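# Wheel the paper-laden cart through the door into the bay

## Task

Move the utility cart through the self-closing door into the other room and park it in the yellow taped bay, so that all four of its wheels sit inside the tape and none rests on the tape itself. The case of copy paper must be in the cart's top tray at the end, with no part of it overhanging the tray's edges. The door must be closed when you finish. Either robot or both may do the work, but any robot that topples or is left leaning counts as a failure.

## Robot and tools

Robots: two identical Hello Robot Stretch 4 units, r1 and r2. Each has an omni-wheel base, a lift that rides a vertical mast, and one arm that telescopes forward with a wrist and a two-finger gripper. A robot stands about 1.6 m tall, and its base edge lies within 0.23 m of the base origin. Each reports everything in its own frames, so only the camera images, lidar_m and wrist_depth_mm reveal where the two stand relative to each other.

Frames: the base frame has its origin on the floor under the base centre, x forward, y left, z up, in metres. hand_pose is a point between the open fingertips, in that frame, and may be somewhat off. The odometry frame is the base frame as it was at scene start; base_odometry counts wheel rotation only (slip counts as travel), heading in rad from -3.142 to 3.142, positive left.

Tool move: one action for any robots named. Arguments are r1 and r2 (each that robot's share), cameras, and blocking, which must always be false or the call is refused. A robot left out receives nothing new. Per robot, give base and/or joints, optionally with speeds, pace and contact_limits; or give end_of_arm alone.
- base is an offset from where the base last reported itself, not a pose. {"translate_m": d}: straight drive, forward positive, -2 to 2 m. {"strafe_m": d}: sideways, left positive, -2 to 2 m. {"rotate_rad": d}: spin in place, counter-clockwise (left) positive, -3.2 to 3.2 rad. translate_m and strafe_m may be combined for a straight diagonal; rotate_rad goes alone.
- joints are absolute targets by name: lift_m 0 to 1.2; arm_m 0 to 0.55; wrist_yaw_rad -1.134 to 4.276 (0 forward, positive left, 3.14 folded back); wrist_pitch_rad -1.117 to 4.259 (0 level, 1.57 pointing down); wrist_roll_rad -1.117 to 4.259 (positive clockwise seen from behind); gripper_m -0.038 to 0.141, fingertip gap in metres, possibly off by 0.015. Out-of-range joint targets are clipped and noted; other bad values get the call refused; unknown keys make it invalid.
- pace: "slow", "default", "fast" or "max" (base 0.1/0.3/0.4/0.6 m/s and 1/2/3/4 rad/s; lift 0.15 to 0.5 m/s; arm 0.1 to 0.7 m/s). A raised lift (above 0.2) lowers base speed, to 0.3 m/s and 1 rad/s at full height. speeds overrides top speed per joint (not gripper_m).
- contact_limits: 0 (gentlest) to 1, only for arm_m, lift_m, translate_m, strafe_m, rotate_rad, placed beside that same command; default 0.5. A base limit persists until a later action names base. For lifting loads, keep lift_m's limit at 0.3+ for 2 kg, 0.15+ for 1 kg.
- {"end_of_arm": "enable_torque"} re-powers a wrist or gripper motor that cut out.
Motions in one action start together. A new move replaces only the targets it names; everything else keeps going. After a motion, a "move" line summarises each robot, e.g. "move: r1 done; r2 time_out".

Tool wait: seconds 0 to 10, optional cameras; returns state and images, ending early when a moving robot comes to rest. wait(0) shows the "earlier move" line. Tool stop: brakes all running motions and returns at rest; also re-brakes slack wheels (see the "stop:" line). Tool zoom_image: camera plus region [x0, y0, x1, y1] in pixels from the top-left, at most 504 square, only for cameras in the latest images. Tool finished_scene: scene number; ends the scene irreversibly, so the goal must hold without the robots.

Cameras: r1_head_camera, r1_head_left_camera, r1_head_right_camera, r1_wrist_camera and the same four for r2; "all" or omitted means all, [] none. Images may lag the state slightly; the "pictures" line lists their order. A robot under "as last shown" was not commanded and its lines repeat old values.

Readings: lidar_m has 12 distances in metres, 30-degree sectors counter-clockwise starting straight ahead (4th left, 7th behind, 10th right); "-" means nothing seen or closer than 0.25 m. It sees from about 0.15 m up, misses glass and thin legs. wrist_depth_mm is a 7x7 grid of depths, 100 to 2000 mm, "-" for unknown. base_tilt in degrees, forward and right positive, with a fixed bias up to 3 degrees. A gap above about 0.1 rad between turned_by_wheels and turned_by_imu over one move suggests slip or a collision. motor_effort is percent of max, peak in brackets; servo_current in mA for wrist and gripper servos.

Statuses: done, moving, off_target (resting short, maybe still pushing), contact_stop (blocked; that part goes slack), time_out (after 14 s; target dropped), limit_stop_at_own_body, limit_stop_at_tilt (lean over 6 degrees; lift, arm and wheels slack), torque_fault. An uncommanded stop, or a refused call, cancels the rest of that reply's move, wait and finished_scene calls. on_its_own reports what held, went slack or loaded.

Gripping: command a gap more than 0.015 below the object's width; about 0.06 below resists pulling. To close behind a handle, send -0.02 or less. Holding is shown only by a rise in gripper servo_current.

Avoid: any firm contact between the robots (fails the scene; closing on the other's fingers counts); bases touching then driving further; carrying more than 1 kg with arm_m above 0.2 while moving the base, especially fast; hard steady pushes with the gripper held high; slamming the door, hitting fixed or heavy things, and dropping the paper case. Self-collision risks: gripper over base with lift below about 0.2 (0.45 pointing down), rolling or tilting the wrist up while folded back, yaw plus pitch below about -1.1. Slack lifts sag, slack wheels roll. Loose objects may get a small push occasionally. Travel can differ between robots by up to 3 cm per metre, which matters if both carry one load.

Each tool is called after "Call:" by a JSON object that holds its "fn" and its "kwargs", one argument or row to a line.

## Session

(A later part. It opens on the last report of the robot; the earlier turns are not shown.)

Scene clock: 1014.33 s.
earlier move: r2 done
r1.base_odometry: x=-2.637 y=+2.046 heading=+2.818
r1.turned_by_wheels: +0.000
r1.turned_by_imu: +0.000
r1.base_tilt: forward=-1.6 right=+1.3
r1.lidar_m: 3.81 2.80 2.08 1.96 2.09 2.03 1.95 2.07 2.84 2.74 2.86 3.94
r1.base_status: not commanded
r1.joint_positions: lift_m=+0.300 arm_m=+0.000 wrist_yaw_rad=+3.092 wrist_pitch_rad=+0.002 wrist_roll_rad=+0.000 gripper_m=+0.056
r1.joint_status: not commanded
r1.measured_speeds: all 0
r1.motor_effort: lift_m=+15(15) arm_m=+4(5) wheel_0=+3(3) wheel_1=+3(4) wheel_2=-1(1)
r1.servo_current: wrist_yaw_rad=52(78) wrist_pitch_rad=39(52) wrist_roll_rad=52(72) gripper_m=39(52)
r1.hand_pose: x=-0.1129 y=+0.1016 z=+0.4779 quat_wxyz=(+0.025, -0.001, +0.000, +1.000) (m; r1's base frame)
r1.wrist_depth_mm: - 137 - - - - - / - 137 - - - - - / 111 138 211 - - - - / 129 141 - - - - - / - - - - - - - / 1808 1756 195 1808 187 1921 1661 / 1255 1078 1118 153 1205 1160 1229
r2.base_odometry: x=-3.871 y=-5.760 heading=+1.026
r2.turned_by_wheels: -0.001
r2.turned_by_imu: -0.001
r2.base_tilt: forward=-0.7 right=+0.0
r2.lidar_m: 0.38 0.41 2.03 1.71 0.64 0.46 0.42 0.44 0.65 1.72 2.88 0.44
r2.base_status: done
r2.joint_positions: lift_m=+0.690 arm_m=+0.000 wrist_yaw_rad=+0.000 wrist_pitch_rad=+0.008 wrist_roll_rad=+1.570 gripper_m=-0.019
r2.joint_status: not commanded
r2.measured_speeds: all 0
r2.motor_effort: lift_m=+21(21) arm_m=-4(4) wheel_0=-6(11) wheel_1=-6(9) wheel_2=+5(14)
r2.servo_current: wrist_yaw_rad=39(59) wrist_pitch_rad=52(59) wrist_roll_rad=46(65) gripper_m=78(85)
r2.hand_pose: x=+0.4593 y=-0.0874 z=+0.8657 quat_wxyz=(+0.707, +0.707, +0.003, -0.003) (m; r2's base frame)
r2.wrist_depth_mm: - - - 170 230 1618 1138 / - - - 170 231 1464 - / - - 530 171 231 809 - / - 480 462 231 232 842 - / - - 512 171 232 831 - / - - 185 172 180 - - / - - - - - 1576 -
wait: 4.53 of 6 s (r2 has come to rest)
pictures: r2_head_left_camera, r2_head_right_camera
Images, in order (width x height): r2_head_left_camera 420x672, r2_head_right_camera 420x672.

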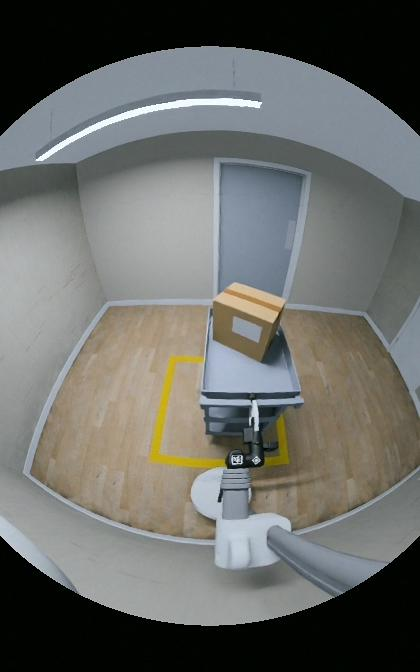

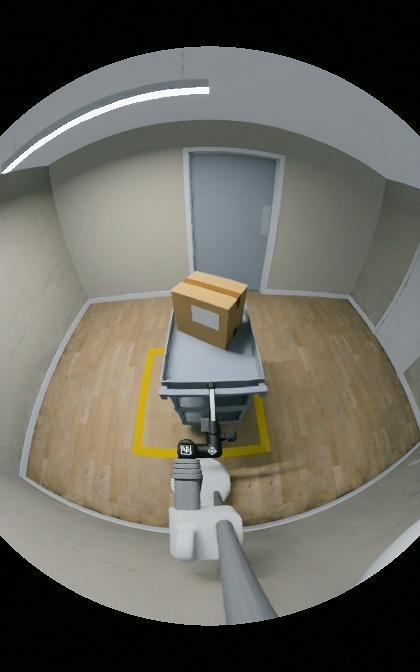

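Call:
{"fn": "move", "kwargs": {
  "r2": {"joints":{"gripper_m":0.09}},
  "blocking": false,
  "cameras": []
}}

Call:
{"fn": "wait", "kwargs": {
  "seconds": 3,
  "cameras": []
}}

Call:
{"fn": "move", "kwargs": {
  "r2": {"base":{"translate_m":-0.12},"pace":"slow"},
  "blocking": false,
  "cameras": []
}}

Call:
{"fn": "wait", "kwargs": {
  "seconds": 4,
  "cameras": ["r2_head_left_camera","r2_wrist_camera"]
}}

Scene clock: 1037.93 s.
move: r2 moving
r1: as last shown
r1.turned_by_imu: -0.002
r1.lidar_m: 3.82 2.80 2.06 1.98 2.08 2.00 1.94 2.07 2.82 2.75 2.82 3.95
r1.servo_current: wrist_yaw_rad=33(59) wrist_pitch_rad=46(46) wrist_roll_rad=52(59) gripper_m=46(46)
r1.wrist_depth_mm: - 137 - - - - - / - 137 - - - - - / 111 138 211 - - - - / 128 141 - - - - - / - - - - - - - / 1708 1808 194 1808 187 1863 1661 / 1255 1118 1118 154 1182 1160 1182
r2.base_odometry: x=-3.871 y=-5.760 heading=+1.026
r2.turned_by_wheels: +0.000
r2.turned_by_imu: +0.003
r2.base_tilt: forward=-0.7 right=+0.1
r2.lidar_m: 0.39 0.45 1.97 1.71 0.62 0.44 0.42 0.44 0.62 1.73 2.88 0.43
r2.base_status: not commanded
r2.joint_positions: lift_m=+0.690 arm_m=+0.000 wrist_yaw_rad=-0.001 wrist_pitch_rad=+0.008 wrist_roll_rad=+1.570 gripper_m=+0.005
r2.joint_status: gripper_m moving
r2.measured_speeds: all 0
r2.motor_effort: lift_m=+21(21) arm_m=-4(4) wheel_0=-5(6) wheel_1=-5(6) wheel_2=+4(5)
r2.servo_current: wrist_yaw_rad=52(52) wrist_pitch_rad=46(59) wrist_roll_rad=46(52) gripper_m=72(85)
r2.hand_pose: x=+0.4592 y=-0.0876 z=+0.8657 quat_wxyz=(+0.707, +0.707, +0.002, -0.003) (m; r2's base frame)
r2.wrist_depth_mm: - - - 173 235 1576 1138 / - - - 174 235 1537 - / - - 530 175 236 831 - / - 484 469 235 236 842 - / - - 517 176 236 842 - / - - 190 176 183 - - / - - - - - - -
pictures: none
No camera images: "cameras" was empty.

Scene clock: 1039.27 s.
earlier move: r2 done
r1.base_odometry: x=-2.637 y=+2.046 heading=+2.818
r1.turned_by_wheels: +0.000
r1.turned_by_imu: +0.000
r1.base_tilt: forward=-1.6 right=+1.3
r1.lidar_m: 3.82 2.82 2.06 1.99 2.07 2.02 1.94 2.05 2.84 2.73 2.85 3.93
r1.base_status: not commanded
r1.joint_positions: lift_m=+0.300 arm_m=+0.000 wrist_yaw_rad=+3.092 wrist_pitch_rad=+0.002 wrist_roll_rad=+0.000 gripper_m=+0.056
r1.joint_status: not commanded
r1.measured_speeds: all 0
r1.motor_effort: lift_m=+15(15) arm_m=+4(5) wheel_0=+2(3) wheel_1=+3(4) wheel_2=-1(1)
r1.servo_current: wrist_yaw_rad=65(65) wrist_pitch_rad=39(46) wrist_roll_rad=33(59) gripper_m=33(46)
r1.hand_pose: x=-0.1129 y=+0.1016 z=+0.4779 quat_wxyz=(+0.025, -0.001, +0.000, +1.000) (m; r1's base frame)
r1.wrist_depth_mm: - 137 - - - - - / - 138 - - - - - / 111 138 210 - - - - / 128 142 - - - - - / - - - - - - - / 1756 1756 193 1756 188 1808 1661 / 1255 1098 1118 153 1182 1138 1205
r2.base_odometry: x=-3.871 y=-5.760 heading=+1.026
r2.turned_by_wheels: +0.000
r2.turned_by_imu: +0.000
r2.base_tilt: forward=-0.6 right=+0.1
r2.lidar_m: 0.40 0.43 1.99 1.73 0.62 0.45 0.41 0.46 0.62 1.75 2.85 0.44
r2.base_status: not commanded
r2.joint_positions: lift_m=+0.690 arm_m=+0.000 wrist_yaw_rad=-0.001 wrist_pitch_rad=+0.006 wrist_roll_rad=+1.570 gripper_m=+0.090
r2.joint_status: all done
r2.measured_speeds: all 0
r2.motor_effort: lift_m=+19(21) arm_m=-4(4) wheel_0=-3(6) wheel_1=-4(6) wheel_2=+4(5)
r2.servo_current: wrist_yaw_rad=39(59) wrist_pitch_rad=52(59) wrist_roll_rad=46(65) gripper_m=52(111)
r2.hand_pose: x=+0.4592 y=-0.0876 z=+0.8664 quat_wxyz=(+0.707, +0.707, +0.002, -0.002) (m; r2's base frame)
r2.wrist_depth_mm: - - - 184 244 1618 1160 / - - - 184 244 1618 - / - - 549 186 244 842 - / - - 480 185 247 831 - / - - 512 187 245 - - / - - 193 186 191 - - / - - - - - 1708 -
wait: 1.33 of 3 s (r2 has come to rest)
pictures: none
No camera images: "cameras" was empty.

Scene clock: 1039.77 s.
move: r2 moving
r1: as last shown
r1.lidar_m: 3.82 2.81 2.04 1.99 2.08 2.02 1.92 2.06 2.85 2.73 2.83 3.92
r1.servo_current: wrist_yaw_rad=52(59) wrist_pitch_rad=33(46) wrist_roll_rad=33(78) gripper_m=39(46)
r1.wrist_depth_mm: - 137 - - - - - / - 138 - - - - - / 111 138 211 - - - - / 128 141 - - - - - / - - - - - - - / 1808 1808 193 1708 187 1863 1661 / 1229 1118 1098 153 1205 1160 1205
r2.base_odometry: x=-3.878 y=-5.770 heading=+1.026
r2.turned_by_wheels: +0.000
r2.turned_by_imu: +0.000
r2.base_tilt: forward=-0.7 right=+0.1
r2.lidar_m: 0.40 0.45 2.01 1.64 0.62 0.44 0.39 0.43 0.60 1.69 2.86 0.45
r2.base_status: translate_m moving
r2.joint_positions: lift_m=+0.690 arm_m=+0.000 wrist_yaw_rad=-0.001 wrist_pitch_rad=+0.006 wrist_roll_rad=+1.570 gripper_m=+0.090
r2.joint_status: not commanded
r2.measured_speeds: translate_m=-0.048 strafe_m=+0.000 rotate_rad=+0.001 lift_m=+0.000 arm_m=+0.000 wrist_yaw_rad=+0.000 wrist_pitch_rad=+0.000 wrist_roll_rad=+0.000
r2.motor_effort: lift_m=+19(19) arm_m=-4(4) wheel_0=-7(9) wheel_1=-6(7) wheel_2=+8(10)
r2.servo_current: wrist_yaw_rad=59(59) wrist_pitch_rad=46(52) wrist_roll_rad=52(59) gripper_m=46(59)
r2.hand_pose: x=+0.4592 y=-0.0876 z=+0.8664 quat_wxyz=(+0.707, +0.707, +0.002, -0.002) (m; r2's base frame)
r2.wrist_depth_mm: - - - 196 255 1708 1160 / - - - 196 255 1708 - / - - 564 196 256 854 - / - - 488 197 257 854 - / - - 530 198 257 866 - / - - 193 198 191 - - / - - - - - 1708 -
pictures: none
No camera images: "cameras" was empty.

Scene clock: 1041.73 s.
earlier move: r2 done
r1.base_odometry: x=-2.637 y=+2.046 heading=+2.818
r1.turned_by_wheels: +0.000
r1.turned_by_imu: +0.000
r1.base_tilt: forward=-1.6 right=+1.2
r1.lidar_m: 3.82 2.80 2.05 1.98 2.09 2.02 1.94 2.05 2.84 2.73 2.84 3.90
r1.base_status: not commanded
r1.joint_positions: lift_m=+0.300 arm_m=+0.000 wrist_yaw_rad=+3.092 wrist_pitch_rad=+0.002 wrist_roll_rad=+0.000 gripper_m=+0.056
r1.joint_status: not commanded
r1.measured_speeds: all 0
r1.motor_effort: lift_m=+15(15) arm_m=+4(5) wheel_0=+2(3) wheel_1=+3(4) wheel_2=-1(1)
r1.servo_current: wrist_yaw_rad=46(65) wrist_pitch_rad=39(52) wrist_roll_rad=46(78) gripper_m=46(46)
r1.hand_pose: x=-0.1129 y=+0.1016 z=+0.4779 quat_wxyz=(+0.025, -0.001, +0.000, +1.000) (m; r1's base frame)
r1.wrist_depth_mm: - 137 - - - - - / - 138 - - - - - / 111 137 211 - - - - / 128 142 - - - - - / - - - - - - - / 1808 1756 193 1808 187 1863 1708 / 1229 1098 1138 153 1182 1138 1182
r2.base_odometry: x=-3.933 y=-5.862 heading=+1.026
r2.turned_by_wheels: +0.000
r2.turned_by_imu: +0.000
r2.base_tilt: forward=-0.7 right=+0.1
r2.lidar_m: 0.52 2.61 2.00 1.24 0.45 0.31 0.30 0.33 0.46 1.24 2.90 0.53
r2.base_status: done
r2.joint_positions: lift_m=+0.690 arm_m=+0.000 wrist_yaw_rad=-0.001 wrist_pitch_rad=+0.006 wrist_roll_rad=+1.570 gripper_m=+0.090
r2.joint_status: not commanded
r2.measured_speeds: all 0
r2.motor_effort: lift_m=+19(19) arm_m=-4(4) wheel_0=-4(10) wheel_1=-4(8) wheel_2=+6(10)
r2.servo_current: wrist_yaw_rad=46(59) wrist_pitch_rad=39(52) wrist_roll_rad=59(59) gripper_m=52(59)
r2.hand_pose: x=+0.4592 y=-0.0876 z=+0.8664 quat_wxyz=(+0.707, +0.707, +0.002, -0.002) (m; r2's base frame)
r2.wrist_depth_mm: - - - 324 366 389 387 / - - - 359 - 1708 - / - - 707 366 364 - - / - - 603 366 960 - - / - - 647 366 366 931 - / - - 193 364 190 - - / - - - - - 1756 -
wait: 1.97 of 4 s (r2 has come to rest)
pictures: r2_head_left_camera, r2_wrist_camera
Images, in order (width x height): r2_head_left_camera 420x672, r2_wrist_camera 616x392.

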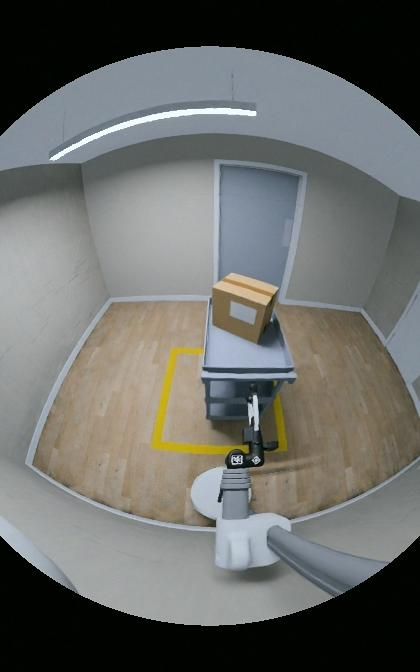

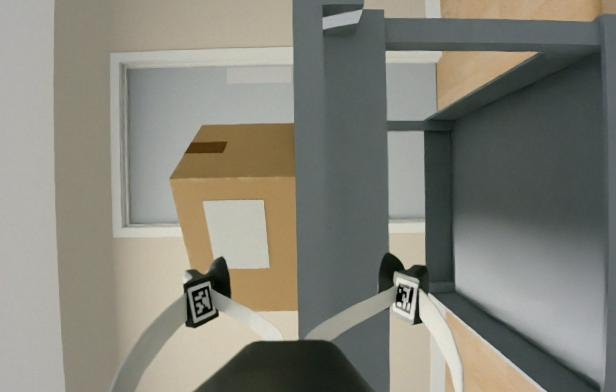

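Call:
{"fn": "move", "kwargs": {
  "r2": {"base":{"strafe_m":-0.85}},
  "blocking": false,
  "cameras": []
}}

Call:
{"fn": "wait", "kwargs": {
  "seconds": 6,
  "cameras": ["r2_head_left_camera","r2_head_camera"]
}}

Call:
{"fn": "zoom_image", "kwargs": {
  "camera": "r2_head_left_camera",
  "region": [40, 280, 240, 480]
}}

Scene clock: 1073.27 s.
move: r2 moving
r1: as last shown
r1.turned_by_imu: -0.002
r1.base_tilt: forward=-1.6 right=+1.3
r1.lidar_m: 3.82 2.79 2.08 1.99 2.09 2.03 1.93 2.09 2.84 2.73 2.86 3.90
r1.motor_effort: lift_m=+15(15) arm_m=+4(5) wheel_0=+3(3) wheel_1=+3(4) wheel_2=-1(1)
r1.servo_current: wrist_yaw_rad=46(78) wrist_pitch_rad=39(46) wrist_roll_rad=33(65) gripper_m=39(46)
r1.wrist_depth_mm: - 137 - - - - - / - 138 - - - - - / 111 138 211 - - - - / 128 141 - - - - - / - - - - - - - / 1756 1756 194 1756 187 1863 1661 / 1255 1118 1118 153 1229 1138 1205
r2.base_odometry: x=-3.903 y=-5.881 heading=+1.026
r2.turned_by_wheels: +0.000
r2.turned_by_imu: +0.004
r2.base_tilt: forward=-0.7 right=+0.1
r2.lidar_m: 0.52 0.57 2.04 1.24 0.46 0.32 0.29 0.34 0.45 1.23 2.86 0.55
r2.base_status: strafe_m moving
r2.joint_positions: lift_m=+0.690 arm_m=+0.000 wrist_yaw_rad=-0.001 wrist_pitch_rad=+0.006 wrist_roll_rad=+1.570 gripper_m=+0.090
r2.joint_status: not commanded
r2.measured_speeds: translate_m=-0.001 strafe_m=-0.140 rotate_rad=+0.005 lift_m=+0.000 arm_m=+0.000 wrist_yaw_rad=+0.000 wrist_pitch_rad=+0.000 wrist_roll_rad=+0.000
r2.motor_effort: lift_m=+19(19) arm_m=-4(4) wheel_0=+12(12) wheel_1=-11(11) wheel_2=+0(5)
r2.servo_current: wrist_yaw_rad=39(59) wrist_pitch_rad=46(52) wrist_roll_rad=46(59) gripper_m=52(59)
r2.hand_pose: x=+0.4592 y=-0.0876 z=+0.8664 quat_wxyz=(+0.707, +0.707, +0.002, -0.002) (m; r2's base frame)
r2.wrist_depth_mm: - - - 334 - 1576 1182 / - - - 359 366 591 379 / - - - 362 359 - - / - - 597 362 960 946 - / - - 634 364 364 917 - / - - 193 366 190 - - / - - - - - 1863 -
pictures: none
No camera images: "cameras" was empty.

Scene clock: 1076.93 s.
earlier move: r2 done
r1.base_odometry: x=-2.637 y=+2.046 heading=+2.818
r1.turned_by_wheels: +0.000
r1.turned_by_imu: +0.000
r1.base_tilt: forward=-1.6 right=+1.3
r1.lidar_m: 3.81 2.79 2.09 1.96 2.08 2.03 1.94 2.08 2.84 2.73 2.86 3.95
r1.base_status: not commanded
r1.joint_positions: lift_m=+0.300 arm_m=+0.000 wrist_yaw_rad=+3.092 wrist_pitch_rad=+0.002 wrist_roll_rad=+0.000 gripper_m=+0.056
r1.joint_status: not commanded
r1.measured_speeds: all 0
r1.motor_effort: lift_m=+15(15) arm_m=+4(5) wheel_0=+3(3) wheel_1=+3(4) wheel_2=-1(1)
r1.servo_current: wrist_yaw_rad=65(78) wrist_pitch_rad=39(52) wrist_roll_rad=65(65) gripper_m=46(52)
r1.hand_pose: x=-0.1129 y=+0.1016 z=+0.4779 quat_wxyz=(+0.025, -0.001, +0.000, +1.000) (m; r1's base frame)
r1.wrist_depth_mm: - 137 - - - - - / - 138 - - - - - / 111 138 211 - - - - / 128 142 - - - - - / - - - - - - - / 1808 1756 193 1756 187 1863 1708 / 1281 1098 1118 153 1182 1160 1205
r2.base_odometry: x=-3.207 y=-6.303 heading=+1.026
r2.turned_by_wheels: +0.000
r2.turned_by_imu: +0.000
r2.base_tilt: forward=-0.7 right=+0.0
r2.lidar_m: 2.51 0.76 0.77 1.25 0.45 0.31 0.31 0.32 0.46 1.24 2.06 2.58
r2.base_status: done
r2.joint_positions: lift_m=+0.690 arm_m=+0.000 wrist_yaw_rad=-0.001 wrist_pitch_rad=+0.006 wrist_roll_rad=+1.570 gripper_m=+0.090
r2.joint_status: not commanded
r2.measured_speeds: all 0
r2.motor_effort: lift_m=+19(19) arm_m=-4(5) wheel_0=+2(13) wheel_1=-1(12) wheel_2=+0(5)
r2.servo_current: wrist_yaw_rad=39(59) wrist_pitch_rad=46(52) wrist_roll_rad=52(65) gripper_m=52(59)
r2.hand_pose: x=+0.4592 y=-0.0876 z=+0.8664 quat_wxyz=(+0.707, +0.707, +0.002, -0.002) (m; r2's base frame)
r2.wrist_depth_mm: - - - - - 1661 1205 / - - - - - 1661 1205 / - - - - - 1708 1205 / - - - - - 1708 1182 / - - - - - 1756 1205 / - - 193 - 191 1661 1255 / - - - - - 1808 1205
wait: 3.67 of 6 s (r2 has come to rest)
pictures: r2_head_camera, r2_head_left_camera
Images, in order (width x height): r2_head_camera 420x560, r2_head_left_camera 420x672.

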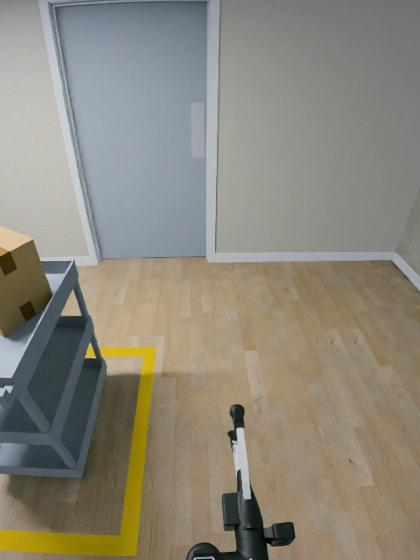

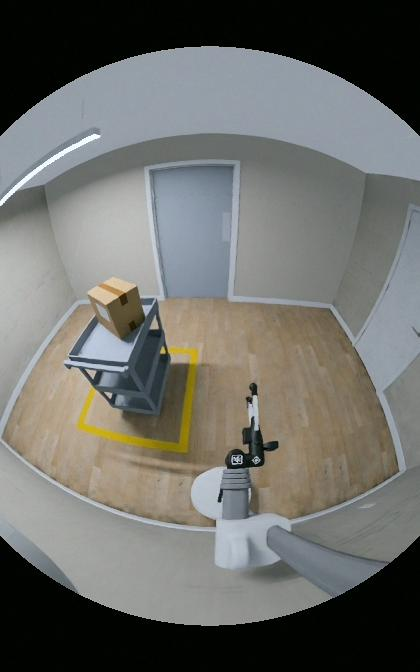

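Scaled by 2.520 from the camera's 420x672 image, which has a finer 600x960 frame.

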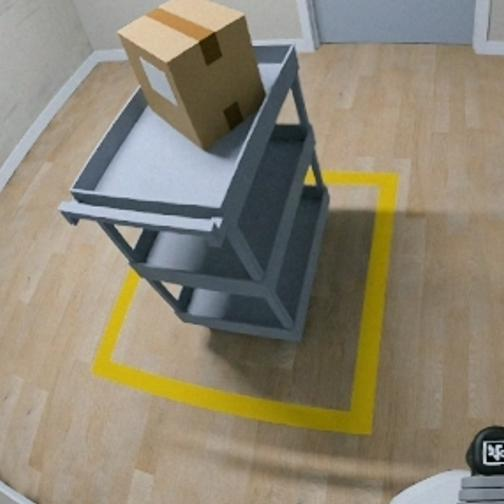

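Call:
{"fn": "zoom_image", "kwargs": {
  "camera": "r2_head_camera",
  "region": [0, 320, 240, 560]
}}

Scaled by 2.100 from the camera's 420x560 image, which has a finer 1200x1600 frame.

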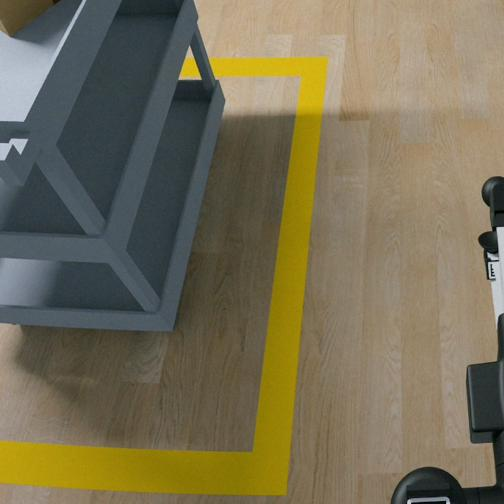

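Call:
{"fn": "finished_scene", "kwargs": {
  "scene": 1
}}

The scene is finished: the task was done.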